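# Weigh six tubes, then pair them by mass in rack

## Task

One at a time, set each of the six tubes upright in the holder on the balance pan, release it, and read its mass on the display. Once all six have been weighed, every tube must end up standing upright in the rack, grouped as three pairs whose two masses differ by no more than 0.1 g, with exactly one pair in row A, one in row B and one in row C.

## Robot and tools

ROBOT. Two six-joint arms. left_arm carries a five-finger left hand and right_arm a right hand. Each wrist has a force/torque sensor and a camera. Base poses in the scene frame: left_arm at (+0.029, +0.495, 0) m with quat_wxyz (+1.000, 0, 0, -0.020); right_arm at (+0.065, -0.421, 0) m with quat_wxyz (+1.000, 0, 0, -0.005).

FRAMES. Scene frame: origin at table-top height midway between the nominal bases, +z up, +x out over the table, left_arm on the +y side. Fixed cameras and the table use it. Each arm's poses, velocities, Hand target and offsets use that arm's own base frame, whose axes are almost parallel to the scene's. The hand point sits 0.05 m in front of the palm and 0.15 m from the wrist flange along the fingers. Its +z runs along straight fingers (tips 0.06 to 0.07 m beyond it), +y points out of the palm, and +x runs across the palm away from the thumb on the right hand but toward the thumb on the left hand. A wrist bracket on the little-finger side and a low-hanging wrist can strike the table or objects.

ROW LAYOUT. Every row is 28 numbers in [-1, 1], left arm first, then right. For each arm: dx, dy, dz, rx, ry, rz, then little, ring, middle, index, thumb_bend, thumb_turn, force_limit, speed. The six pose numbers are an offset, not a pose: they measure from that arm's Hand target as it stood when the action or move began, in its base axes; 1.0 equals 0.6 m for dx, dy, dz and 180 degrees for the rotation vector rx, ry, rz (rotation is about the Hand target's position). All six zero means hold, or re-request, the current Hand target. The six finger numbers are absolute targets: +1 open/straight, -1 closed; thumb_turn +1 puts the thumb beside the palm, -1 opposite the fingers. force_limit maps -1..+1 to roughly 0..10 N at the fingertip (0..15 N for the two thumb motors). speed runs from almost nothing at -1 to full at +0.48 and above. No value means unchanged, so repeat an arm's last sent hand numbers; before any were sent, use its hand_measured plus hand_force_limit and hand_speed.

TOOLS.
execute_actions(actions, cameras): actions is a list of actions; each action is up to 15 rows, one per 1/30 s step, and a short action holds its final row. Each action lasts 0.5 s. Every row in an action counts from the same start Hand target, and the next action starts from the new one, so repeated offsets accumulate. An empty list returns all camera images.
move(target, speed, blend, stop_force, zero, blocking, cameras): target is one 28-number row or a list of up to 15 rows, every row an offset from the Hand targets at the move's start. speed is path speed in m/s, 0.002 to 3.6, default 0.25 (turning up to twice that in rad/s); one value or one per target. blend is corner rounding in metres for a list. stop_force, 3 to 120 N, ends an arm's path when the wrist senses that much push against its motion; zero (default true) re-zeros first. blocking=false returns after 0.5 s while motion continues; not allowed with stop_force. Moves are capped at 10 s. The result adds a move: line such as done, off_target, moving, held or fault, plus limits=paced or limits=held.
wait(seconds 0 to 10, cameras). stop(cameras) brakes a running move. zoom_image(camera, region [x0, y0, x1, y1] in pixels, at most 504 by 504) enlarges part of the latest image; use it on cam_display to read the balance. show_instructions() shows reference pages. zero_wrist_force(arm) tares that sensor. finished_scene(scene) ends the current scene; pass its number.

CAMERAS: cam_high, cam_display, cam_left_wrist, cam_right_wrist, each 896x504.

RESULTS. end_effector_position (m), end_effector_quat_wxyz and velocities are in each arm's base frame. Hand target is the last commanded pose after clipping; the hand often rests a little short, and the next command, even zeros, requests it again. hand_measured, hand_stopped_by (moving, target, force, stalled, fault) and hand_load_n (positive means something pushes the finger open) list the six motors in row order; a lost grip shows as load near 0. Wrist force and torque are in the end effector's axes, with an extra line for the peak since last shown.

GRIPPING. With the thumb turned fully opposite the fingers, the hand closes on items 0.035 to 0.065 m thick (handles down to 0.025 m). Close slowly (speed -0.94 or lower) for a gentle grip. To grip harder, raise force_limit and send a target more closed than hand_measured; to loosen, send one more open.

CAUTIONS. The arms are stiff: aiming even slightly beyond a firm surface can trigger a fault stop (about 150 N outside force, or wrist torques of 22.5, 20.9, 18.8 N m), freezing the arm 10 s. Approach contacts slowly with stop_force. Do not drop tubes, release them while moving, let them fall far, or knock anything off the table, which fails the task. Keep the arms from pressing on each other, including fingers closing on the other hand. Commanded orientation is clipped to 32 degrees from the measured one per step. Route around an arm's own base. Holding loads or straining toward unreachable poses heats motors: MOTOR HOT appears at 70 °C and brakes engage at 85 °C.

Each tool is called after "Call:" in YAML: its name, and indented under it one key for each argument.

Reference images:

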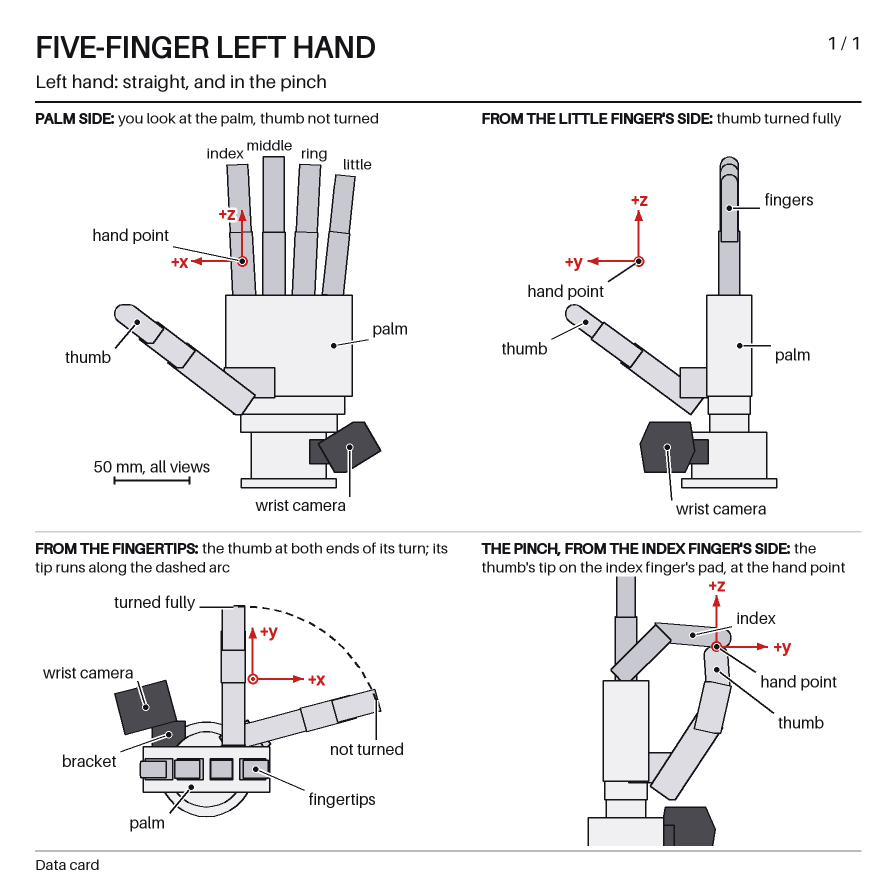

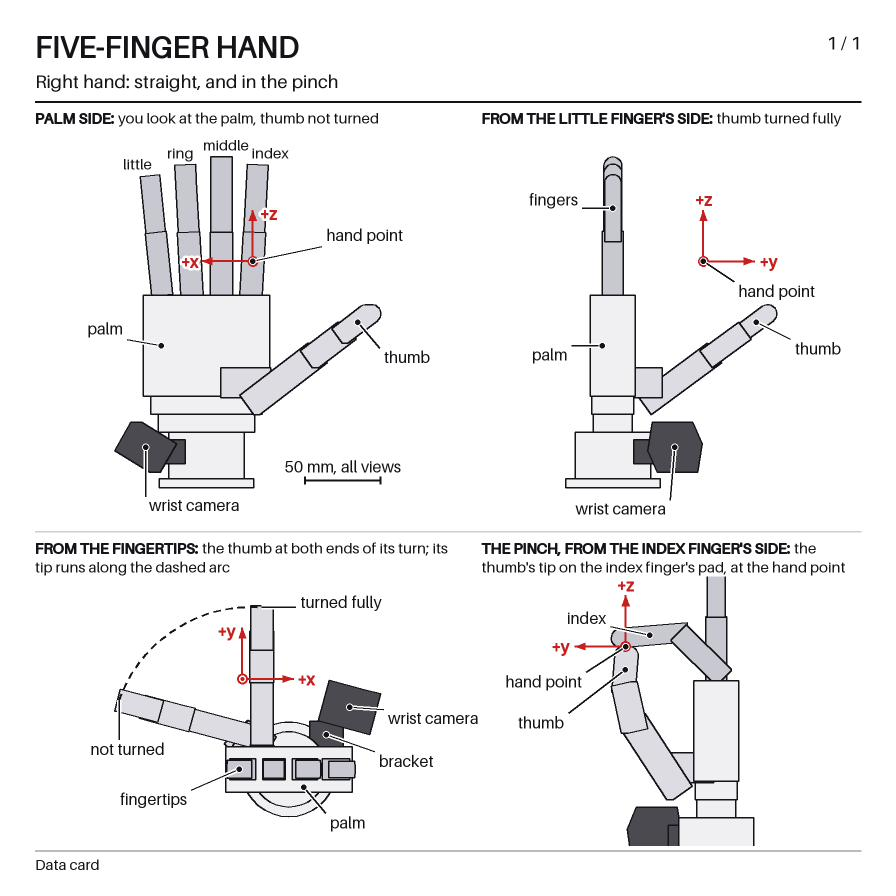

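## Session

Call:
execute_actions:
  actions: []

Call:
zoom_image:
  camera: "cam_high"
  region: [220, 130, 560, 390]

Scene clock: 0.00 s.
left_arm: end_effector_position=(+0.5141, -0.4531, +0.2628) hand_measured=(+1.000, +1.000, +1.000, +1.000, +1.000, +1.000) hand_load_n=(-0.5, +0.0, +0.0, +0.0, +0.0, +0.0) hand_stopped_by=(target, target, target, target, target, target) hand_force_limit=0.00 hand_speed=-0.80 end_effector_quat_wxyz=(+0.016, +0.907, +0.389, -0.161) | right_arm: end_effector_position=(+0.1189, +0.3984, +0.3087) hand_measured=(+1.000, +1.000, +1.000, +1.000, +1.000, +1.000) hand_load_n=(+0.0, +0.0, +0.0, +0.0, +0.0, +0.0) hand_stopped_by=(target, target, target, target, target, target) hand_force_limit=0.00 hand_speed=-0.80 end_effector_quat_wxyz=(-0.632, +0.760, -0.127, +0.083)
Joint positions: left_arm=[2.7 -2.584 -0.276 1.096 -1.309 0.344] | right_arm=[0.294 -2.153 2.178 0.304 0.615 -3.378]
Joint velocities: within noise
Joint torques (N m): no reading
Wrist force (N): no reading
Wrist torque (N m): no reading
Wrist force, peak (N): no reading
Hand target: left_arm +0.5141, -0.4531, +0.2628; +0.016, +0.907, +0.389, -0.161 | right_arm +0.1189, +0.3984, +0.3087; -0.632, +0.760, -0.127, +0.083
camera_calibration:
cam_left_wrist: T_world_to_cam=[[-0.545793, 0.837125, 0.0364934, 0.646435], [0.825369, 0.529598, 0.195683, -0.229272], [0.144485, 0.136923, -0.979988, 0.366281], [0, 0, 0, 1]] pos_world=[0.489132, -0.469878, 0.380225]
cam_right_wrist: T_world_to_cam=[[0.192687, -0.226995, -0.954644, 0.364234], [-0.957643, -0.255663, -0.132501, 0.261506], [-0.21399, 0.939739, -0.266643, -0.149795], [0, 0, 0, 1]] pos_world=[0.148191, 0.290305, 0.342422]

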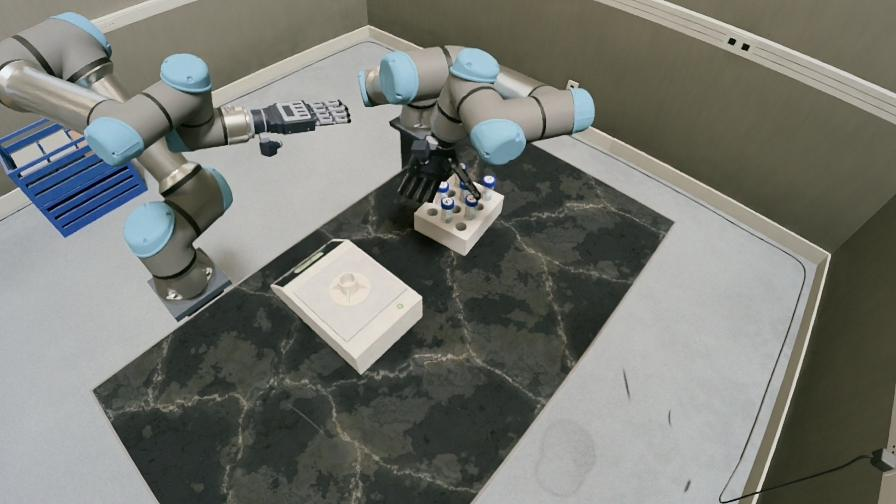

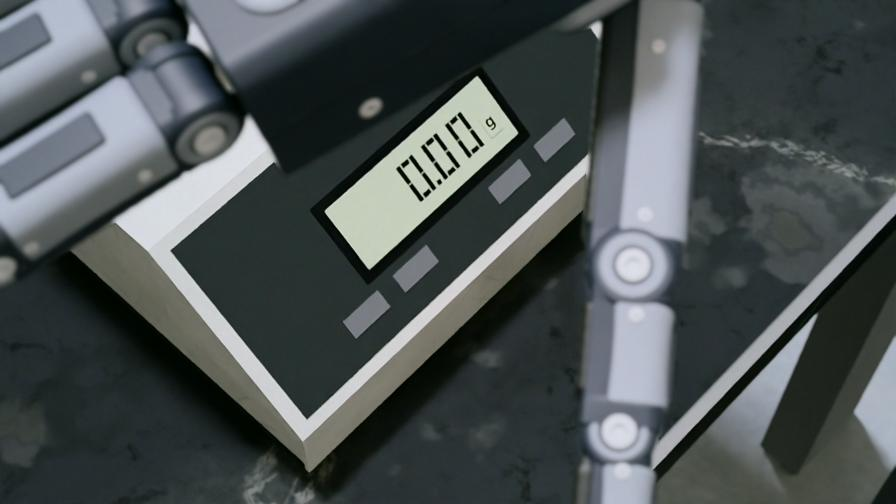

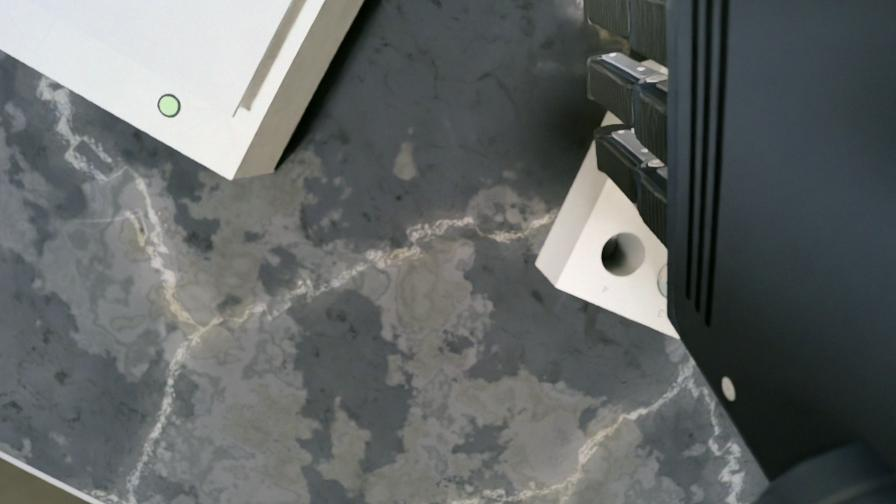

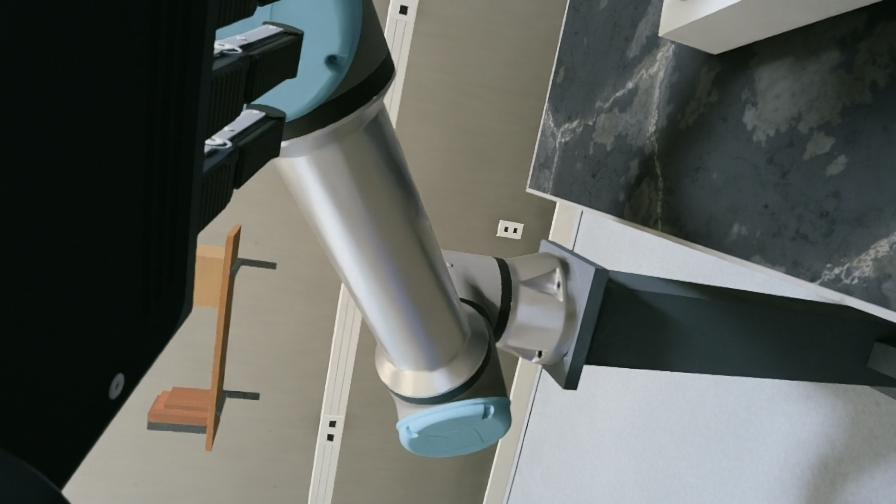

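Scaled by 1.482 from the camera's 896x504 image, which has a finer 1280x720 frame.

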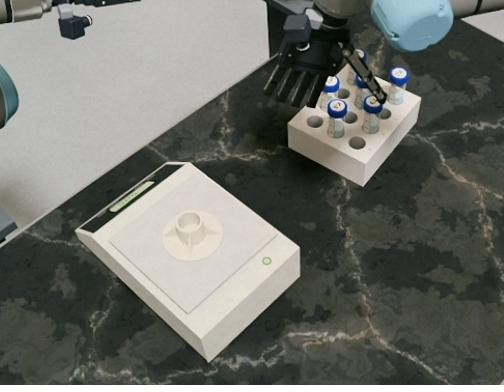

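Call:
move:
  target:
    - [0,0,0.33,0,0,0,1,1,1,1,1,1,0,0.5,0,0,0.05,0,0,0,1,1,1,1,1,1,0,0.5]
    - [0.06,0.85,0.39,0,0,0,1,1,1,1,1,1,0,0.5,0,0,0.05,0,0,0,1,1,1,1,1,1,0,0.5]
    - [0.06,0.85,0.39,0,0,0,1,1,1,1,1,1,0,0.5,0.607,0.046,0.03,-0.1135,-0.0075,0.1747,1,1,1,1,1,1,0,0.5]
  blend: [0.03,0.03,0]
  speed: 0.35
  cameras: ["cam_high","cam_right_wrist"]

Scene clock: 18.23 s.
left_arm: end_effector_position=(+0.5484, +0.0565, +0.4952) hand_measured=(+1.000, +1.000, +1.000, +1.000, +1.000, +1.000) hand_load_n=(+0.0, +0.0, +0.0, +0.0, +0.0, +0.0) hand_stopped_by=(target, target, target, target, target, target) hand_force_limit=0.00 hand_speed=0.50 end_effector_quat_wxyz=(+0.096, +0.903, +0.411, -0.080) | right_arm: end_effector_position=(+0.4831, +0.4260, +0.3267) hand_measured=(+1.000, +1.000, +1.000, +1.000, +1.000, +1.000) hand_load_n=(+0.0, +0.0, +0.0, +0.0, +0.0, +0.0) hand_stopped_by=(target, target, target, target, target, target) hand_force_limit=0.00 hand_speed=0.50 end_effector_quat_wxyz=(-0.489, +0.863, +0.106, -0.061)
Joint positions: left_arm=[3.662 -2.373 -0.035 0.658 -1.396 1.252] | right_arm=[0.21 -0.756 0.638 1.751 0.54 -4.782]
Joint torques (N m): left_arm=[10.17 55.2 20.45 0.17 -0.23 2.61] | right_arm=[12.97 -45.71 -28.46 4.05 0.3 -1.23]
Wrist force (N): left_arm=[-0.7 -0.2 0.2] | right_arm=[0.2 0.0 1.4]
Wrist torque (N m): left_arm=[-0.07 0.11 -0.07] | right_arm=[-0.10 -0.10 0.09]
Wrist force, peak (N): left_arm=[1.1 -2.5 -0.3] | right_arm=[-1.8 0.9 -0.6]
Hand target: left_arm +0.5501, +0.0569, +0.4968; +0.016, +0.907, +0.389, -0.161 | right_arm +0.4831, +0.4260, +0.3267; -0.489, +0.863, +0.106, -0.061
Off the commanded pose: left_arm 0.002 m, 13 deg | right_arm 0.000 m, 0 deg.
elbow stopped short (left arm): the move would have taken joint 3 (elbow) straighter than the controller allows.
move: off_target (left_arm)
camera_calibration:
cam_right_wrist: T_world_to_cam=[[0.390698, -0.391606, -0.833067, 0.252252], [-0.673376, -0.738633, 0.0314095, 0.634627], [-0.62763, 0.548695, -0.55228, 0.366723], [0, 0, 0, 1]] pos_world=[0.558955, 0.36632, 0.392744]
Images, in order (width x height): cam_high 896x504, cam_right_wrist 896x504.

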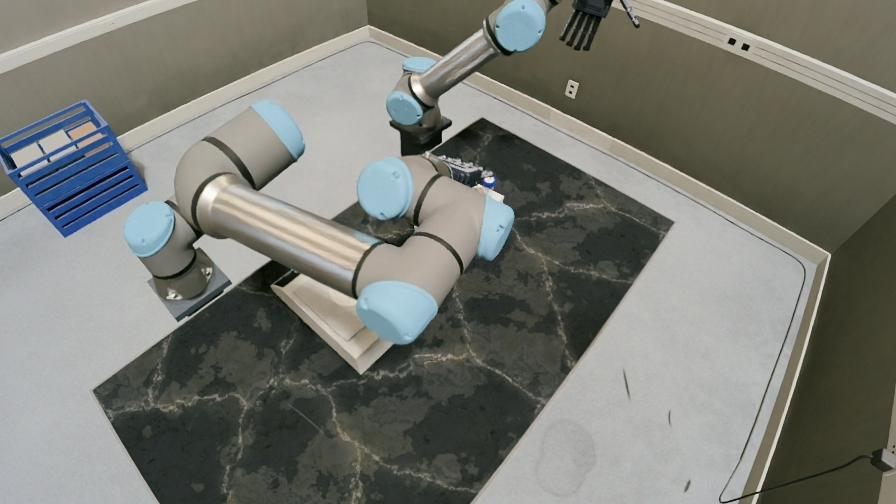

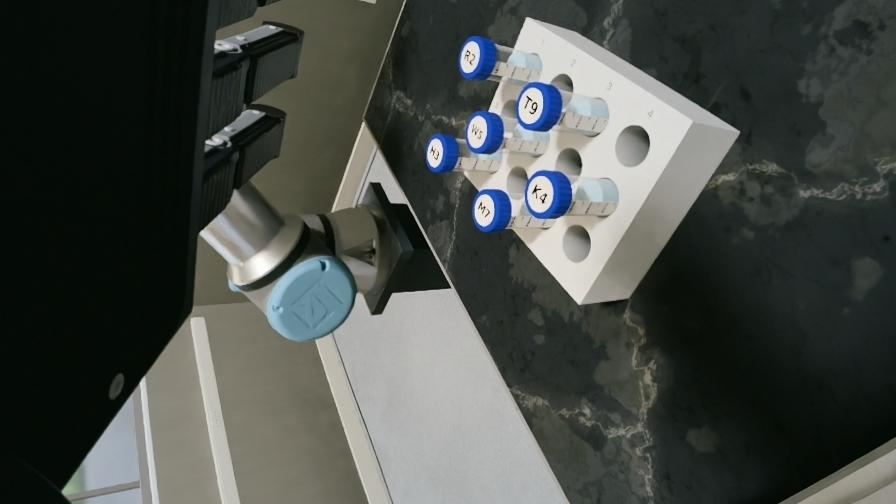

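Call:
move:
  target:
    - [-0.2,0.17,0,0,0,0,1,1,1,1,1,1,0,0.5,0,0,0,0,0,0,-1,-1,0.35,0.35,1,-1,0,0.4]
    - [-0.2,0.17,0,0,0,0,1,1,1,1,1,1,0,0.5,-0.1968,0.2483,-0.05,0,0,-0.0789,-1,-1,0.35,0.35,1,-1,0,0.4]
    - [-0.2,0.17,0,0,0,0,1,1,1,1,1,1,0,0.5,-0.1968,0.2483,-0.211,0,0,-0.0789,-1,-1,0.35,0.35,1,-1,0,0.4]
  speed: 0.25
  blend: [0,0.02,0]
  cameras: ["cam_right_wrist"]

Scene clock: 71.63 s.
left_arm: end_effector_position=(+0.4301, +0.1589, +0.4968) hand_measured=(+1.000, +1.000, +1.000, +1.000, +1.000, +1.000) hand_load_n=(+0.0, +0.0, +0.0, +0.0, +0.0, +0.0) hand_stopped_by=(target, target, target, target, target, target) hand_force_limit=0.00 hand_speed=0.50 end_effector_quat_wxyz=(+0.016, +0.907, +0.389, -0.161) | right_arm: end_effector_position=(+0.3651, +0.5750, +0.2001) hand_measured=(-1.000, -1.000, +0.350, +0.350, +1.000, -1.000) hand_load_n=(+0.0, +0.0, +0.5, +0.0, +0.0, +0.0) hand_stopped_by=(target, target, target, target, target, target) hand_force_limit=0.00 hand_speed=0.40 end_effector_quat_wxyz=(-0.493, +0.870, -0.001, +0.000)
Joint positions: left_arm=[3.88 -2.126 -0.496 0.736 -1.644 1.488] | right_arm=[0.537 -0.997 1.187 0.672 0.742 -3.85]
Joint torques (N m): left_arm=[11.56 49.74 4.45 -0.12 -2.28 2.68] | right_arm=[13.23 -46.48 -6.6 -0.18 0.61 1.11]
Wrist force (N): left_arm=[-0.2 0.2 0.0] | right_arm=[0.4 0.2 1.1]
Wrist torque (N m): left_arm=[0.02 0.00 -0.07] | right_arm=[-0.02 -0.12 -0.04]
Wrist force, peak (N): left_arm=[-0.9 1.8 0.5] | right_arm=[0.4 1.7 1.7]
Hand target: left_arm +0.4301, +0.1589, +0.4968; +0.016, +0.907, +0.389, -0.161 | right_arm +0.3651, +0.5750, +0.2001; -0.493, +0.870, -0.001, +0.000
Off the commanded pose: left_arm 0.000 m, 0 deg | right_arm 0.000 m, 0 deg.
move: done
camera_calibration:
cam_right_wrist: T_world_to_cam=[[0.28255, -0.475534, -0.833086, 0.339009], [-0.833986, -0.550881, 0.0315933, 0.61974], [-0.473955, 0.685855, -0.55224, 0.00597366], [0, 0, 0, 1]] pos_world=[0.423899, 0.498516, 0.266143]
Images, in order (width x height): cam_right_wrist 896x504.

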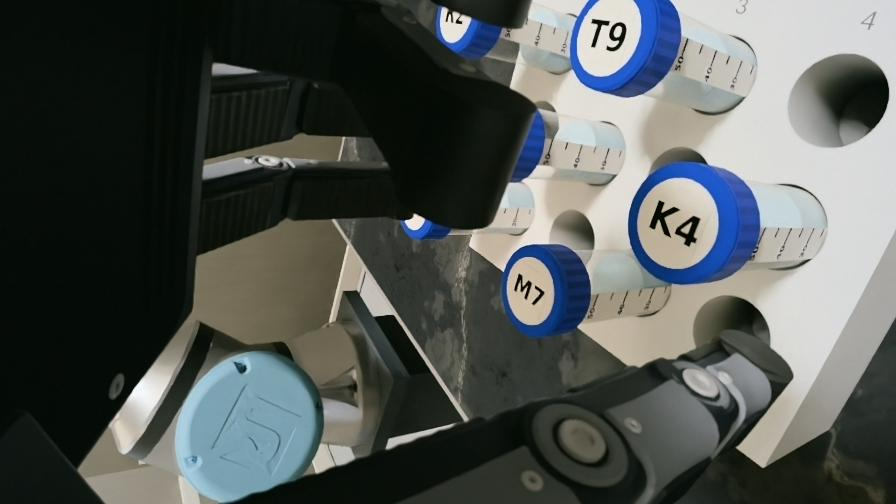

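Call:
move:
  target:
    - [0,0,0,0,0,0,1,1,1,1,1,1,0,0.5,0.0037,-0.005,-0.1268,0,0,0,-1,-1,0.35,0.35,1,-1,0,0.4]
    - [0,0,0,0,0,0,1,1,1,1,1,1,0,0.5,0.0037,-0.005,-0.1268,0,0,0,-1,-1,0.08,0.08,1,-1,-0.7,-0.2]
  speed: 0.12
  cameras: []

Call:
move:
  target:
    - [0,0,0,0,0,0,1,1,1,1,1,1,0,0.5,0,0,0,0,0,0,-1,-1,0.08,0.08,-0.3,-1,-0.7,-0.5]
    - [0,0,0,0,0,0,1,1,1,1,1,1,0,0.5,0,0,0,0,0,0,-1,-1,-0.06,-0.06,-0.3,-1,-0.7,-0.7]
    - [0,0,0,0,0,0,1,1,1,1,1,1,0,0.5,0,0,0,0,0,0,-1,-1,-0.07,-0.07,-0.32,-1,-0.3,-0.8]
  speed: 0.1
  cameras: ["cam_right_wrist"]

Scene clock: 86.37 s.
left_arm: end_effector_position=(+0.4301, +0.1589, +0.4968) hand_measured=(+1.000, +1.000, +1.000, +1.000, +1.000, +1.000) hand_load_n=(+0.0, +0.0, +0.5, +0.0, +0.0, +0.0) hand_stopped_by=(target, target, target, target, target, target) hand_force_limit=0.00 hand_speed=0.50 end_effector_quat_wxyz=(+0.016, +0.907, +0.389, -0.161) | right_arm: end_effector_position=(+0.3673, +0.5720, +0.1240) hand_measured=(-1.000, -1.000, +0.080, +0.080, +1.000, -1.000) hand_load_n=(+0.0, +0.0, +0.0, +0.0, +0.0, +0.0) hand_stopped_by=(target, target, target, target, target, target) hand_force_limit=-0.70 hand_speed=-0.20 end_effector_quat_wxyz=(-0.493, +0.870, -0.001, +0.000)
Joint positions: left_arm=[3.88 -2.126 -0.496 0.736 -1.644 1.488] | right_arm=[0.531 -0.945 1.306 0.507 0.738 -3.857]
Joint torques (N m): left_arm=[12.49 49.34 5.79 -0.17 -1.13 2.62] | right_arm=[-14.95 -38.81 -7.65 -0.25 -2.03 0.69]
Wrist force (N): left_arm=[-0.2 0.0 -0.1] | right_arm=[0.3 0.1 1.1]
Wrist torque (N m): left_arm=[-0.02 0.00 -0.06] | right_arm=[-0.03 -0.11 -0.05]
Wrist force, peak (N): left_arm=[-0.4 0.0 -0.2] | right_arm=[0.3 0.9 1.4]
Hand target: left_arm +0.4301, +0.1589, +0.4968; +0.016, +0.907, +0.389, -0.161 | right_arm +0.3673, +0.5720, +0.1240; -0.493, +0.870, -0.001, +0.000
Off the commanded pose: left_arm 0.000 m, 0 deg | right_arm 0.000 m, 0 deg.
move: done
No camera images: "cameras" was empty.

Scene clock: 88.53 s.
left_arm: end_effector_position=(+0.4301, +0.1589, +0.4968) hand_measured=(+1.000, +1.000, +1.000, +1.000, +1.000, +1.000) hand_load_n=(+0.0, +0.0, +0.0, +0.0, +0.0, +0.0) hand_stopped_by=(target, target, target, target, target, target) hand_force_limit=0.00 hand_speed=0.50 end_effector_quat_wxyz=(+0.016, +0.907, +0.389, -0.161) | right_arm: end_effector_position=(+0.3673, +0.5720, +0.1240) hand_measured=(-1.000, -1.000, +0.080, +0.040, +0.364, -1.000) hand_load_n=(+0.0, +0.0, +0.5, +0.0, +0.5, +0.0) hand_stopped_by=(target, target, force, force, force, target) hand_force_limit=-0.30 hand_speed=-0.80 end_effector_quat_wxyz=(-0.493, +0.870, -0.001, +0.000)
Joint positions: left_arm=[3.88 -2.126 -0.496 0.736 -1.644 1.488] | right_arm=[0.531 -0.945 1.306 0.507 0.738 -3.857]
Joint torques (N m): left_arm=[11.93 48.19 4.59 -0.17 -0.22 2.53] | right_arm=[-13.63 -41.2 -13.68 -0.03 0.35 0.55]
Wrist force (N): left_arm=[-0.2 0.0 0.1] | right_arm=[0.4 0.4 1.3]
Wrist torque (N m): left_arm=[-0.03 0.00 -0.06] | right_arm=[-0.03 -0.12 -0.04]
Wrist force, peak (N): left_arm=[-0.3 0.2 -0.2] | right_arm=[0.1 0.7 1.5]
Hand target: left_arm +0.4301, +0.1589, +0.4968; +0.016, +0.907, +0.389, -0.161 | right_arm +0.3673, +0.5720, +0.1240; -0.493, +0.870, -0.001, +0.000
Off the commanded pose: left_arm 0.000 m, 0 deg | right_arm 0.000 m, 0 deg.
move: done
camera_calibration:
cam_right_wrist: T_world_to_cam=[[0.282594, -0.475451, -0.833119, 0.273509], [-0.834, -0.550865, 0.0314787, 0.622347], [-0.473903, 0.685926, -0.552197, -0.0330167], [0, 0, 0, 1]] pos_world=[0.426098, 0.495516, 0.190043]
Images, in order (width x height): cam_right_wrist 896x504.

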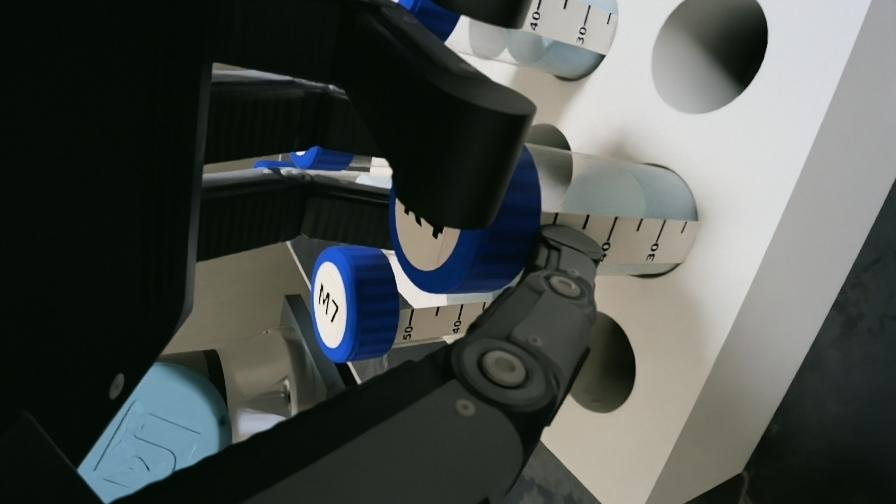

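Call:
move:
  target:
    - [0,0,0,0,0,0,1,1,1,1,1,1,0,0.5,0,0,0,0,0,0,-1,-1,-0.08,-0.08,-0.34,-1,-0.3,-0.8]
    - [0,0,0,0,0,0,1,1,1,1,1,1,0,0.5,0,0,0,0,0,0,-1,-1,-0.09,-0.09,-0.35,-1,-0.3,-0.8]
  speed: 0.1
  cameras: []

Scene clock: 96.00 s.
left_arm: end_effector_position=(+0.4301, +0.1589, +0.4968) hand_measured=(+1.000, +1.000, +1.000, +1.000, +1.000, +1.000) hand_load_n=(+0.0, +0.0, +0.0, +0.0, +0.0, +0.0) hand_stopped_by=(target, target, target, target, target, target) hand_force_limit=0.00 hand_speed=0.50 end_effector_quat_wxyz=(+0.016, +0.907, +0.389, -0.161) | right_arm: end_effector_position=(+0.3673, +0.5720, +0.1240) hand_measured=(-1.000, -1.000, +0.064, +0.006, +0.350, -1.000) hand_load_n=(+0.0, +0.0, +4.0, +4.0, +7.0, -0.5) hand_stopped_by=(target, target, force, force, force, target) hand_force_limit=-0.30 hand_speed=-0.80 end_effector_quat_wxyz=(-0.493, +0.870, -0.001, +0.000)
Joint positions: left_arm=[3.88 -2.126 -0.496 0.736 -1.644 1.488] | right_arm=[0.531 -0.945 1.306 0.507 0.738 -3.857]
Joint torques (N m): left_arm=[10.75 48.85 2.75 -0.12 0.95 2.54] | right_arm=[-12.34 -49.25 -23.47 0.71 0.4 0.51]
Wrist force (N): left_arm=[0.2 0.0 -0.1] | right_arm=[0.3 0.0 1.9]
Wrist torque (N m): left_arm=[-0.01 -0.06 -0.05] | right_arm=[-0.01 -0.10 -0.06]
Wrist force, peak (N): left_arm=[-0.4 0.2 -0.3] | right_arm=[0.0 0.2 2.3]
Hand target: left_arm +0.4301, +0.1589, +0.4968; +0.016, +0.907, +0.389, -0.161 | right_arm +0.3673, +0.5720, +0.1240; -0.493, +0.870, -0.001, +0.000
Off the commanded pose: left_arm 0.000 m, 0 deg | right_arm 0.000 m, 0 deg.
move: done
No camera images: "cameras" was empty.

Call:
move:
  target:
    - [0,0,0,0,0,0,1,1,1,1,1,1,0,0.5,0,0,0.22,0,0,0,-1,-1,-0.09,-0.09,-0.35,-1,-0.3,-0.8]
    - [0,0,0,0,0,0,1,1,1,1,1,1,0,0.5,0.0295,-0.5517,0.2933,0,0,0,-1,-1,-0.09,-0.09,-0.35,-1,-0.3,-0.8]
    - [0,0,0,0,0,0,1,1,1,1,1,1,0,0.5,0.0295,-0.5517,0.2467,0,0,0,-1,-1,-0.09,-0.09,-0.35,-1,-0.3,-0.8]
  speed: [0.12,0.2,0.1]
  blend: [0.01,0.01,0]
  cameras: ["cam_right_wrist"]

Call:
zoom_image:
  camera: "cam_right_wrist"
  region: [500, 80, 896, 340]

Scene clock: 106.27 s.
left_arm: end_effector_position=(+0.4301, +0.1589, +0.4968) hand_measured=(+1.000, +1.000, +1.000, +1.000, +1.000, +1.000) hand_load_n=(+0.0, +0.0, +0.0, +0.0, +0.0, +0.0) hand_stopped_by=(target, target, target, target, target, target) hand_force_limit=0.00 hand_speed=0.50 end_effector_quat_wxyz=(+0.016, +0.907, +0.389, -0.161) | right_arm: end_effector_position=(+0.3850, +0.2410, +0.2721) hand_measured=(-1.000, -1.000, +0.064, +0.006, +0.350, -1.000) hand_load_n=(+0.0, +0.0, +3.5, +3.5, +6.5, -0.5) hand_stopped_by=(target, target, force, force, force, target) hand_force_limit=-0.30 hand_speed=-0.80 end_effector_quat_wxyz=(-0.493, +0.870, -0.001, +0.000)
Joint positions: left_arm=[3.88 -2.126 -0.496 0.736 -1.644 1.488] | right_arm=[-0.187 -1.263 1.641 1.492 0.567 -5.062]
Joint torques (N m): left_arm=[12.11 48.96 4.51 -0.06 2.07 2.28] | right_arm=[-15.04 -25.01 -4.42 0.86 -1.42 -1.31]
Wrist force (N): left_arm=[0.1 0.0 -0.1] | right_arm=[0.1 0.2 1.5]
Wrist torque (N m): left_arm=[-0.01 -0.04 -0.05] | right_arm=[-0.08 -0.09 0.08]
Wrist force, peak (N): left_arm=[-0.4 0.1 0.1] | right_arm=[0.2 1.6 2.1]
Hand target: left_arm +0.4301, +0.1589, +0.4968; +0.016, +0.907, +0.389, -0.161 | right_arm +0.3850, +0.2410, +0.2720; -0.493, +0.870, -0.001, +0.000
Off the commanded pose: left_arm 0.000 m, 0 deg | right_arm 0.000 m, 0 deg.
move: done
camera_calibration:
cam_right_wrist: T_world_to_cam=[[0.282655, -0.475541, -0.833047, 0.234482], [-0.833976, -0.5509, 0.0315084, 0.450095], [-0.473909, 0.685835, -0.552305, 0.284247], [0, 0, 0, 1]] pos_world=[0.443798, 0.164517, 0.338144]
Images, in order (width x height): cam_right_wrist 896x504.

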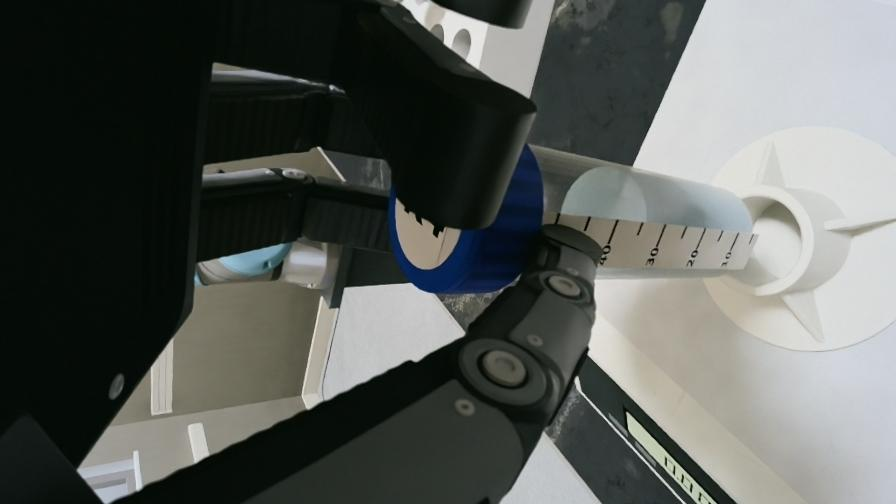

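Scaled by 1.273 from the camera's 896x504 image, which has a finer 1280x720 frame.

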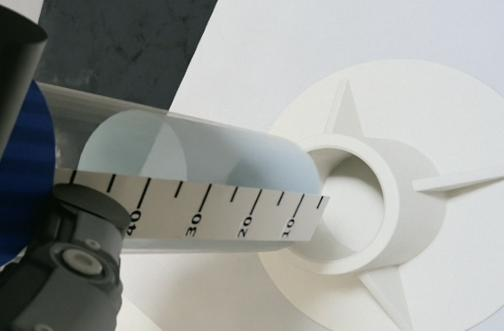

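Call:
move:
  target:
    - [0,0,0,0,0,0,1,1,1,1,1,1,0,0.5,0.0007,-0.0067,-0.025,0,0,0,-1,-1,-0.09,-0.09,-0.35,-1,-0.3,-0.8]
    - [0,0,0,0,0,0,1,1,1,1,1,1,0,0.5,0.0007,-0.0067,-0.105,0,0,0,-1,-1,-0.09,-0.09,-0.35,-1,-0.3,-0.8]
  speed: [0.06,0.035]
  stop_force: 3
  cameras: ["cam_right_wrist"]

Scene clock: 117.43 s.
left_arm: end_effector_position=(+0.4301, +0.1589, +0.4968) hand_measured=(+1.000, +1.000, +1.000, +1.000, +1.000, +1.000) hand_load_n=(+0.0, +0.0, +0.0, +0.0, +0.0, +0.0) hand_stopped_by=(target, target, target, target, target, target) hand_force_limit=0.00 hand_speed=0.50 end_effector_quat_wxyz=(+0.016, +0.907, +0.389, -0.161) | right_arm: end_effector_position=(+0.3854, +0.2369, +0.2141) hand_measured=(-1.000, -1.000, +0.064, +0.004, +0.350, -1.000) hand_load_n=(+0.0, +0.0, +4.5, +1.0, +4.5, +0.0) hand_stopped_by=(target, target, force, force, force, target) hand_force_limit=-0.30 hand_speed=-0.80 end_effector_quat_wxyz=(-0.493, +0.870, -0.001, +0.000)
Joint positions: left_arm=[3.88 -2.126 -0.496 0.736 -1.644 1.488] | right_arm=[-0.197 -1.203 1.726 1.363 0.57 -5.079]
Joint torques (N m): left_arm=[11.88 47.95 5.44 -0.18 2.15 2.47] | right_arm=[-9.99 -39.47 -26.69 4.37 0.28 -1.14]
Wrist force (N): left_arm=[-0.1 0.2 0.1] | right_arm=[0.2 0.4 1.6]
Wrist torque (N m): left_arm=[0.01 -0.01 -0.06] | right_arm=[-0.06 -0.10 0.09]
Wrist force, peak (N): left_arm=[-0.3 0.4 -0.1] | right_arm=[0.3 -3.5 0.1]
Hand target: left_arm +0.4301, +0.1589, +0.4968; +0.016, +0.907, +0.389, -0.161 | right_arm +0.3854, +0.2369, +0.2141; -0.493, +0.870, -0.001, +0.000 (not the last commanded pose)
Off the commanded pose: left_arm 0.000 m, 0 deg | right_arm 0.005 m, 0 deg.
move: contact (right_arm); path passed 1 of 2 targets
camera_calibration:
cam_right_wrist: T_world_to_cam=[[0.282581, -0.475431, -0.833135, 0.184273], [-0.833961, -0.550923, 0.0315248, 0.450042], [-0.473981, 0.685893, -0.552171, 0.255187], [0, 0, 0, 1]] pos_world=[0.444199, 0.160516, 0.280243]
Images, in order (width x height): cam_right_wrist 896x504.

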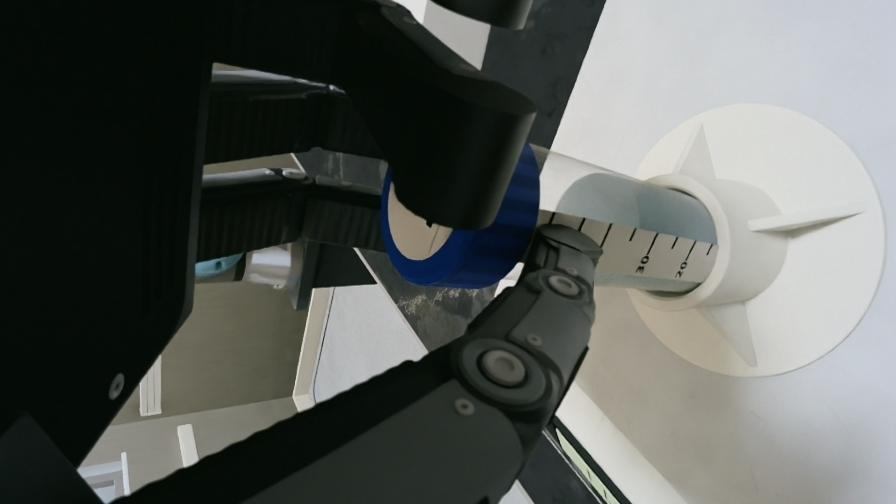

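Call:
move:
  target:
    - [0,0,0,0,0,0,1,1,1,1,1,1,0,0.5,0,0,0,0,0,0,-1,-1,0.8,0.8,1,-1,-0.3,0]
    - [0,0,0,0,0,0,1,1,1,1,1,1,0,0.5,0.0,0,0.125,0,0,0,-1,-1,0.8,0.8,1,-1,-0.3,0]
  speed: 0.12
  cameras: ["cam_display","cam_right_wrist"]

Call:
zoom_image:
  camera: "cam_display"
  region: [290, 20, 600, 340]

Scene clock: 123.33 s.
left_arm: end_effector_position=(+0.4301, +0.1589, +0.4968) hand_measured=(+1.000, +1.000, +1.000, +1.000, +1.000, +1.000) hand_load_n=(+0.0, +0.0, +0.0, +0.0, +0.0, -0.5) hand_stopped_by=(target, target, target, target, target, target) hand_force_limit=0.00 hand_speed=0.50 end_effector_quat_wxyz=(+0.016, +0.907, +0.389, -0.161) | right_arm: end_effector_position=(+0.3853, +0.2370, +0.2891) hand_measured=(-1.000, -1.000, +0.800, +0.800, +1.000, -1.000) hand_load_n=(+0.0, +0.0, +0.0, +0.0, +0.0, +0.5) hand_stopped_by=(target, target, target, target, target, target) hand_force_limit=-0.30 hand_speed=0.00 end_effector_quat_wxyz=(-0.493, +0.870, -0.001, +0.000)
Joint positions: left_arm=[3.88 -2.126 -0.496 0.736 -1.644 1.488] | right_arm=[-0.196 -1.277 1.618 1.545 0.57 -5.079]
Joint torques (N m): left_arm=[10.37 48.97 5.87 -0.44 2.12 2.2] | right_arm=[-13.8 -37.9 -29.25 4.46 0.35 -1.27]
Wrist force (N): left_arm=[-0.1 0.0 -0.1] | right_arm=[0.0 -0.2 1.3]
Wrist torque (N m): left_arm=[-0.02 -0.02 -0.05] | right_arm=[-0.08 -0.07 0.07]
Wrist force, peak (N): left_arm=[-0.1 0.4 -0.2] | right_arm=[0.1 0.7 1.8]
Hand target: left_arm +0.4301, +0.1589, +0.4968; +0.016, +0.907, +0.389, -0.161 | right_arm +0.3854, +0.2369, +0.2891; -0.493, +0.870, -0.001, +0.000
Off the commanded pose: left_arm 0.000 m, 0 deg | right_arm 0.000 m, 0 deg.
move: done
camera_calibration:
cam_right_wrist: T_world_to_cam=[[0.282654, -0.475403, -0.833126, 0.246635], [-0.833874, -0.551054, 0.0315382, 0.447659], [-0.47409, 0.685807, -0.552183, 0.296611], [0, 0, 0, 1]] pos_world=[0.444199, 0.160517, 0.355143]
Images, in order (width x height): cam_display 896x504, cam_right_wrist 896x504.

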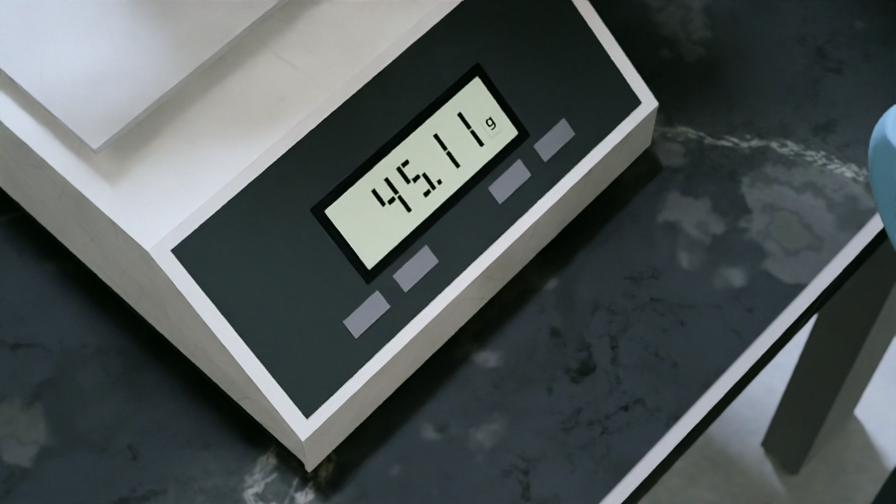

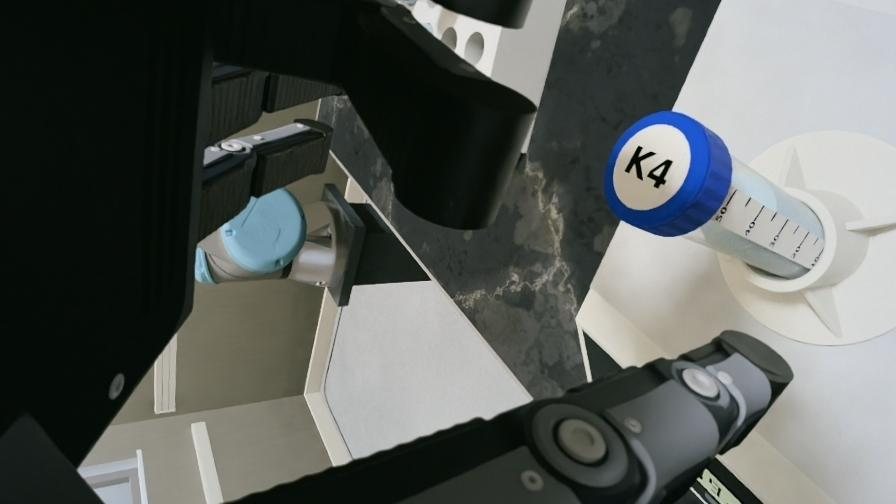

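Scaled by 1.575 from the camera's 896x504 image, which has a finer 1280x720 frame.

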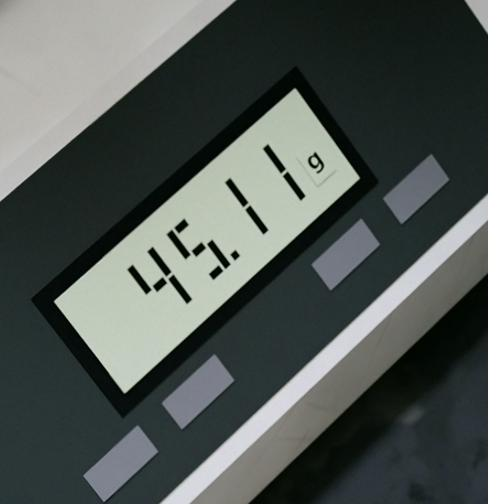

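Call:
move:
  target:
    - [0,0,0,0,0,0,1,1,1,1,1,1,0,0.5,0.0218,0.0052,-0.03,0,0,0,-1,-1,0.8,0.8,1,-1,-0.3,0]
    - [0,0,0,0,0,0,1,1,1,1,1,1,0,0.5,0.0218,0.0052,-0.125,0,0,0,-1,-1,0.8,0.8,1,-1,-0.3,0]
    - [0,0,0,0,0,0,1,1,1,1,1,1,0,0.5,0.0218,0.0052,-0.125,0,0,0,-1,-1,0.08,0.08,1,-1,-0.6,-0.2]
  speed: 0.12
  blend: [0.005,0,0]
  cameras: []

Call:
move:
  target:
    - [0,0,0,0,0,0,1,1,1,1,1,1,0,0.5,0,0,0,0,0,0,-1,-1,0.08,0.08,-0.3,-1,-0.7,-0.5]
    - [0,0,0,0,0,0,1,1,1,1,1,1,0,0.5,0,0,0,0,0,0,-1,-1,-0.06,-0.06,-0.3,-1,-0.7,-0.7]
    - [0,0,0,0,0,0,1,1,1,1,1,1,0,0.5,0,0,0,0,0,0,-1,-1,-0.07,-0.07,-0.32,-1,-0.3,-0.8]
  speed: 0.08
  cameras: []

Call:
move:
  target: [0,0,0,0,0,0,1,1,1,1,1,1,0,0.5,0,0,0.129,0,0,0,-1,-1,-0.07,-0.07,-0.32,-1,-0.3,-0.8]
  speed: 0.12
  cameras: ["cam_right_wrist"]

Call:
zoom_image:
  camera: "cam_right_wrist"
  region: [580, 190, 760, 350]

Scene clock: 139.93 s.
left_arm: end_effector_position=(+0.4301, +0.1589, +0.4968) hand_measured=(+1.000, +1.000, +1.000, +1.000, +1.000, +1.000) hand_load_n=(+0.0, +0.0, -0.5, +0.0, +0.0, +0.0) hand_stopped_by=(target, target, target, target, target, target) hand_force_limit=0.00 hand_speed=0.50 end_effector_quat_wxyz=(+0.016, +0.907, +0.389, -0.161) | right_arm: end_effector_position=(+0.3984, +0.2401, +0.2141) hand_measured=(-1.000, -1.000, +0.080, +0.080, +1.000, -1.000) hand_load_n=(+0.0, +0.0, +0.0, +0.0, +0.0, +0.0) hand_stopped_by=(target, target, target, target, target, target) hand_force_limit=-0.60 hand_speed=-0.20 end_effector_quat_wxyz=(-0.493, +0.870, -0.001, +0.000)
Joint positions: left_arm=[3.88 -2.126 -0.496 0.736 -1.644 1.488] | right_arm=[-0.183 -1.175 1.679 1.361 0.566 -5.055]
Joint torques (N m): left_arm=[10.62 48.78 4.64 -0.44 1.88 2.18] | right_arm=[12.83 -26.68 -4.65 1.55 -1.81 1.23]
Wrist force (N): left_arm=[-0.2 0.1 0.0] | right_arm=[0.2 0.1 1.1]
Wrist torque (N m): left_arm=[-0.01 0.00 -0.06] | right_arm=[0.00 -0.10 -0.04]
Wrist force, peak (N): left_arm=[-0.4 0.2 0.0] | right_arm=[0.3 0.6 1.5]
Hand target: left_arm +0.4301, +0.1589, +0.4968; +0.016, +0.907, +0.389, -0.161 | right_arm +0.3984, +0.2400, +0.2141; -0.493, +0.870, -0.001, +0.000
Off the commanded pose: left_arm 0.000 m, 0 deg | right_arm 0.000 m, 0 deg.
move: done
No camera images: "cameras" was empty.

Scene clock: 142.13 s.
left_arm: end_effector_position=(+0.4301, +0.1589, +0.4968) hand_measured=(+1.000, +1.000, +1.000, +1.000, +1.000, +1.000) hand_load_n=(+0.0, +0.0, +0.0, +0.0, +0.0, +0.0) hand_stopped_by=(target, target, target, target, target, target) hand_force_limit=0.00 hand_speed=0.50 end_effector_quat_wxyz=(+0.016, +0.907, +0.389, -0.161) | right_arm: end_effector_position=(+0.3984, +0.2400, +0.2141) hand_measured=(-1.000, -1.000, +0.056, +0.040, +0.340, -1.000) hand_load_n=(+0.0, +0.0, +3.0, +6.5, +10.5, +0.0) hand_stopped_by=(target, target, force, force, force, target) hand_force_limit=-0.30 hand_speed=-0.80 end_effector_quat_wxyz=(-0.493, +0.870, -0.001, +0.000)
Joint positions: left_arm=[3.88 -2.126 -0.496 0.736 -1.644 1.488] | right_arm=[-0.183 -1.175 1.679 1.361 0.566 -5.055]
Joint torques (N m): left_arm=[9.47 50.66 5.16 -0.31 1.88 2] | right_arm=[10.8 -27.43 -9.36 3.7 0.06 1.2]
Wrist force (N): left_arm=[0.1 -0.1 -0.2] | right_arm=[0.1 0.3 1.3]
Wrist torque (N m): left_arm=[-0.02 -0.04 -0.05] | right_arm=[-0.03 -0.10 -0.04]
Wrist force, peak (N): left_arm=[-0.2 0.3 -0.2] | right_arm=[0.1 0.5 1.6]
Hand target: left_arm +0.4301, +0.1589, +0.4968; +0.016, +0.907, +0.389, -0.161 | right_arm +0.3984, +0.2400, +0.2141; -0.493, +0.870, -0.001, +0.000
Off the commanded pose: left_arm 0.000 m, 0 deg | right_arm 0.000 m, 0 deg.
move: done
No camera images: "cameras" was empty.

Scene clock: 143.27 s.
left_arm: end_effector_position=(+0.4301, +0.1589, +0.4968) hand_measured=(+1.000, +1.000, +1.000, +1.000, +1.000, +1.000) hand_load_n=(+0.0, +0.0, +0.0, -0.5, +0.0, +0.0) hand_stopped_by=(target, target, target, target, target, target) hand_force_limit=0.00 hand_speed=0.50 end_effector_quat_wxyz=(+0.016, +0.907, +0.389, -0.161) | right_arm: end_effector_position=(+0.3984, +0.2401, +0.2915) hand_measured=(-1.000, -1.000, +0.056, +0.040, +0.340, -1.000) hand_load_n=(+0.0, +0.0, +1.5, +6.0, +9.0, -0.5) hand_stopped_by=(target, target, force, force, force, target) hand_force_limit=-0.30 hand_speed=-0.80 end_effector_quat_wxyz=(-0.493, +0.870, -0.001, +0.000)
Joint positions: left_arm=[3.88 -2.126 -0.496 0.736 -1.644 1.488] | right_arm=[-0.183 -1.248 1.567 1.546 0.566 -5.055]
Joint torques (N m): left_arm=[11.06 48.38 5.88 -0.51 2.03 1.95] | right_arm=[-12.99 -39.76 -27.38 4.48 0.28 -0.74]
Wrist force (N): left_arm=[-0.3 0.1 -0.2] | right_arm=[0.1 0.4 1.4]
Wrist torque (N m): left_arm=[0.00 0.02 -0.07] | right_arm=[-0.04 -0.09 -0.04]
Wrist force, peak (N): left_arm=[-0.3 0.1 -0.2] | right_arm=[0.3 1.5 2.0]
Hand target: left_arm +0.4301, +0.1589, +0.4968; +0.016, +0.907, +0.389, -0.161 | right_arm +0.3984, +0.2400, +0.2915; -0.493, +0.870, -0.001, +0.000
Off the commanded pose: left_arm 0.000 m, 0 deg | right_arm 0.000 m, 0 deg.
move: done
camera_calibration:
cam_right_wrist: T_world_to_cam=[[0.282654, -0.475403, -0.833126, 0.246405], [-0.833874, -0.551054, 0.0315382, 0.460215], [-0.47409, 0.685807, -0.552183, 0.302021], [0, 0, 0, 1]] pos_world=[0.457299, 0.163617, 0.357543]
Images, in order (width x height): cam_right_wrist 896x504.

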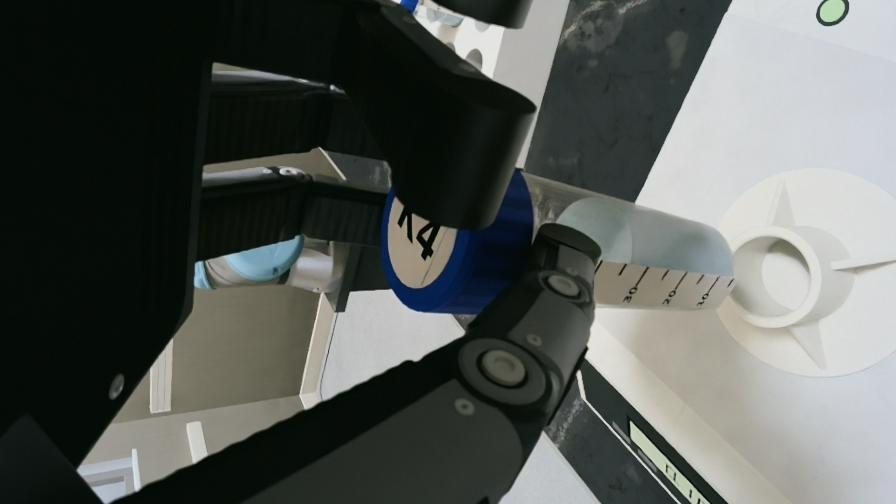

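Scaled by 2.800 from the camera's 896x504 image, which has a finer 1280x720 frame.

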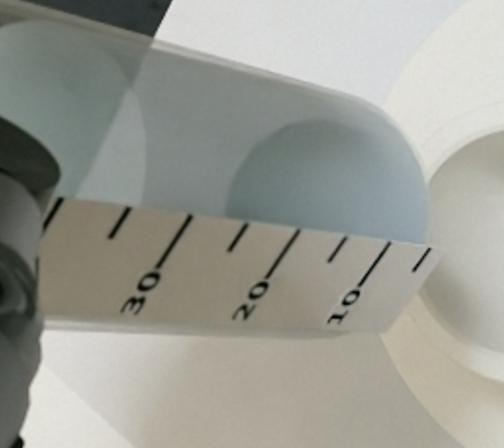

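Call:
move:
  target:
    - [0,0,0,0,0,0,1,1,1,1,1,1,0,0.5,-0.052,0.5542,0.0,0.0092,-0.0419,0,-1,-1,-0.07,-0.07,-0.32,-1,-0.3,-0.8]
    - [0,0,0,0,0,0,1,1,1,1,1,1,0,0.5,-0.052,0.5542,-0.161,0.0092,-0.0419,0,-1,-1,-0.07,-0.07,-0.32,-1,-0.3,-0.8]
  speed: [0.25,0.12]
  blend: [0.01,0]
  cameras: ["cam_right_wrist"]

Call:
zoom_image:
  camera: "cam_right_wrist"
  region: [500, 80, 896, 340]

Scene clock: 159.47 s.
left_arm: end_effector_position=(+0.4301, +0.1589, +0.4968) hand_measured=(+1.000, +1.000, +1.000, +1.000, +1.000, +1.000) hand_load_n=(+0.0, +0.0, +0.0, +0.0, +0.0, +0.0) hand_stopped_by=(target, target, target, target, target, target) hand_force_limit=0.00 hand_speed=0.50 end_effector_quat_wxyz=(+0.016, +0.907, +0.389, -0.161) | right_arm: end_effector_position=(+0.3672, +0.5726, +0.1950) hand_measured=(-1.000, -1.000, +0.056, +0.040, +0.340, -1.000) hand_load_n=(+0.0, +0.0, +1.5, +6.0, +9.0, -0.5) hand_stopped_by=(target, target, force, force, force, target) hand_force_limit=-0.30 hand_speed=-0.80 end_effector_quat_wxyz=(-0.505, +0.861, +0.031, +0.057)
Joint positions: left_arm=[3.88 -2.126 -0.496 0.736 -1.644 1.488] | right_arm=[0.546 -1.065 1.296 0.528 0.779 -3.884]
Joint torques (N m): left_arm=[9.9 47.9 5.12 -0.42 2.13 2] | right_arm=[13.12 -35.4 -8.27 -0.42 0.7 1.35]
Wrist force (N): left_arm=[0.0 0.2 -0.2] | right_arm=[-0.1 0.5 1.3]
Wrist torque (N m): left_arm=[0.02 -0.03 -0.06] | right_arm=[-0.01 -0.08 -0.07]
Wrist force, peak (N): left_arm=[0.0 0.5 0.2] | right_arm=[-0.2 -1.4 1.9]
Hand target: left_arm +0.4301, +0.1589, +0.4968; +0.016, +0.907, +0.389, -0.161 | right_arm +0.3672, +0.5726, +0.1949; -0.505, +0.861, +0.031, +0.057
Off the commanded pose: left_arm 0.000 m, 0 deg | right_arm 0.000 m, 0 deg.
move: done
camera_calibration:
cam_right_wrist: T_world_to_cam=[[0.390396, -0.451774, -0.802179, 0.273834], [-0.829819, -0.550047, -0.0940704, 0.642897], [-0.398737, 0.702388, -0.589627, -0.0239247], [0, 0, 0, 1]] pos_world=[0.417044, 0.494139, 0.266034]
Images, in order (width x height): cam_right_wrist 896x504.

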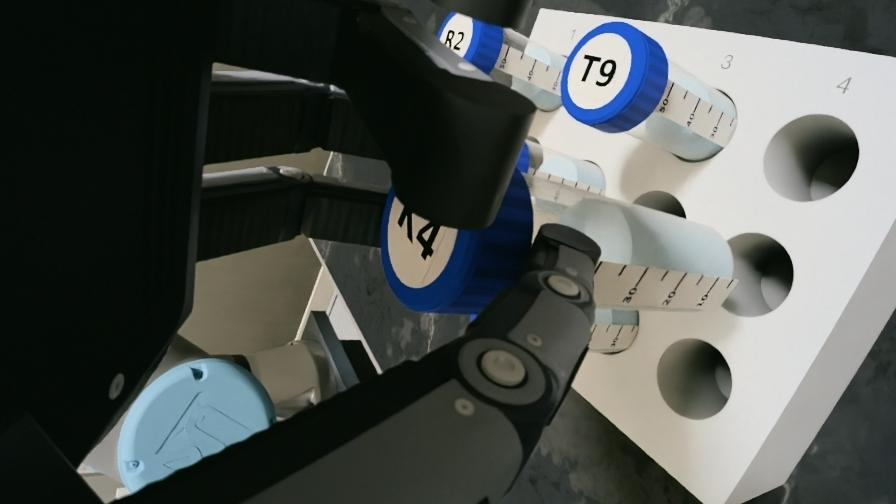

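Scaled by 1.273 from the camera's 896x504 image, which has a finer 1280x720 frame.

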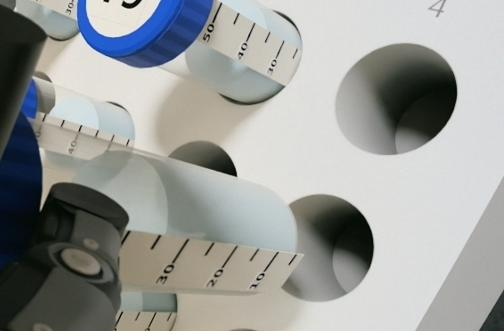

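Call:
move:
  target:
    - [0,0,0,0,0,0,1,1,1,1,1,1,0,0.5,0.0,-0.0012,-0.01,0,0,0,-1,-1,-0.07,-0.07,-0.32,-1,-0.3,-0.8]
    - [0,0,0,0,0,0,1,1,1,1,1,1,0,0.5,0.0,-0.0012,-0.142,0,0,0,-1,-1,-0.07,-0.07,-0.32,-1,-0.3,-0.8]
  speed: 0.05
  stop_force: 3.5
  cameras: ["cam_right_wrist"]

Scene clock: 171.13 s.
left_arm: end_effector_position=(+0.4301, +0.1589, +0.4968) hand_measured=(+1.000, +1.000, +1.000, +1.000, +1.000, +1.000) hand_load_n=(+0.0, +0.0, +0.0, -0.5, +0.0, +0.0) hand_stopped_by=(target, target, target, target, target, target) hand_force_limit=0.00 hand_speed=0.50 end_effector_quat_wxyz=(+0.016, +0.907, +0.389, -0.161) | right_arm: end_effector_position=(+0.3672, +0.5718, +0.1186) hand_measured=(-1.000, -1.000, +0.056, +0.040, +0.340, -1.000) hand_load_n=(+0.0, +0.0, +1.0, +4.5, +6.0, +0.0) hand_stopped_by=(target, target, force, force, force, target) hand_force_limit=-0.30 hand_speed=-0.80 end_effector_quat_wxyz=(-0.505, +0.861, +0.031, +0.057)
Joint positions: left_arm=[3.88 -2.126 -0.496 0.736 -1.644 1.488] | right_arm=[0.545 -1.008 1.412 0.357 0.779 -3.885]
Joint torques (N m): left_arm=[10 50.07 5.64 -0.54 1.89 2.19] | right_arm=[-10.26 -51.09 -29.32 2.3 -1.39 -0.8]
Wrist force (N): left_arm=[-0.1 0.2 0.1] | right_arm=[0.0 0.5 0.9]
Wrist torque (N m): left_arm=[0.00 0.00 -0.07] | right_arm=[0.00 -0.08 -0.06]
Wrist force, peak (N): left_arm=[-0.3 0.2 0.0] | right_arm=[0.5 -3.4 -1.3]
Hand target: left_arm +0.4301, +0.1589, +0.4968; +0.016, +0.907, +0.389, -0.161 | right_arm +0.3672, +0.5718, +0.1186; -0.505, +0.861, +0.031, +0.057 (not the last commanded pose)
Off the commanded pose: left_arm 0.000 m, 0 deg | right_arm 0.009 m, 0 deg.
move: contact (right_arm); path passed 1 of 2 targets
camera_calibration:
cam_right_wrist: T_world_to_cam=[[0.390334, -0.451898, -0.802139, 0.212265], [-0.829805, -0.550098, -0.0938902, 0.635256], [-0.398827, 0.702268, -0.589709, -0.0682987], [0, 0, 0, 1]] pos_world=[0.417045, 0.493339, 0.189634]
Images, in order (width x height): cam_right_wrist 896x504.

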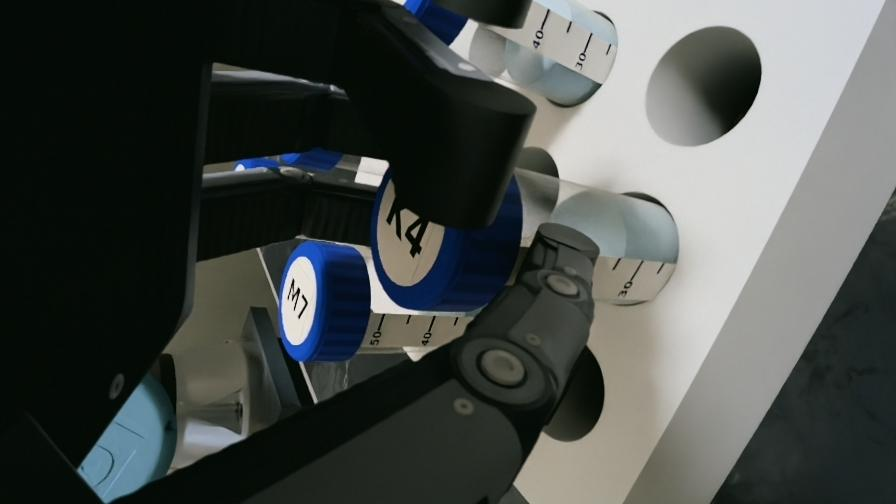

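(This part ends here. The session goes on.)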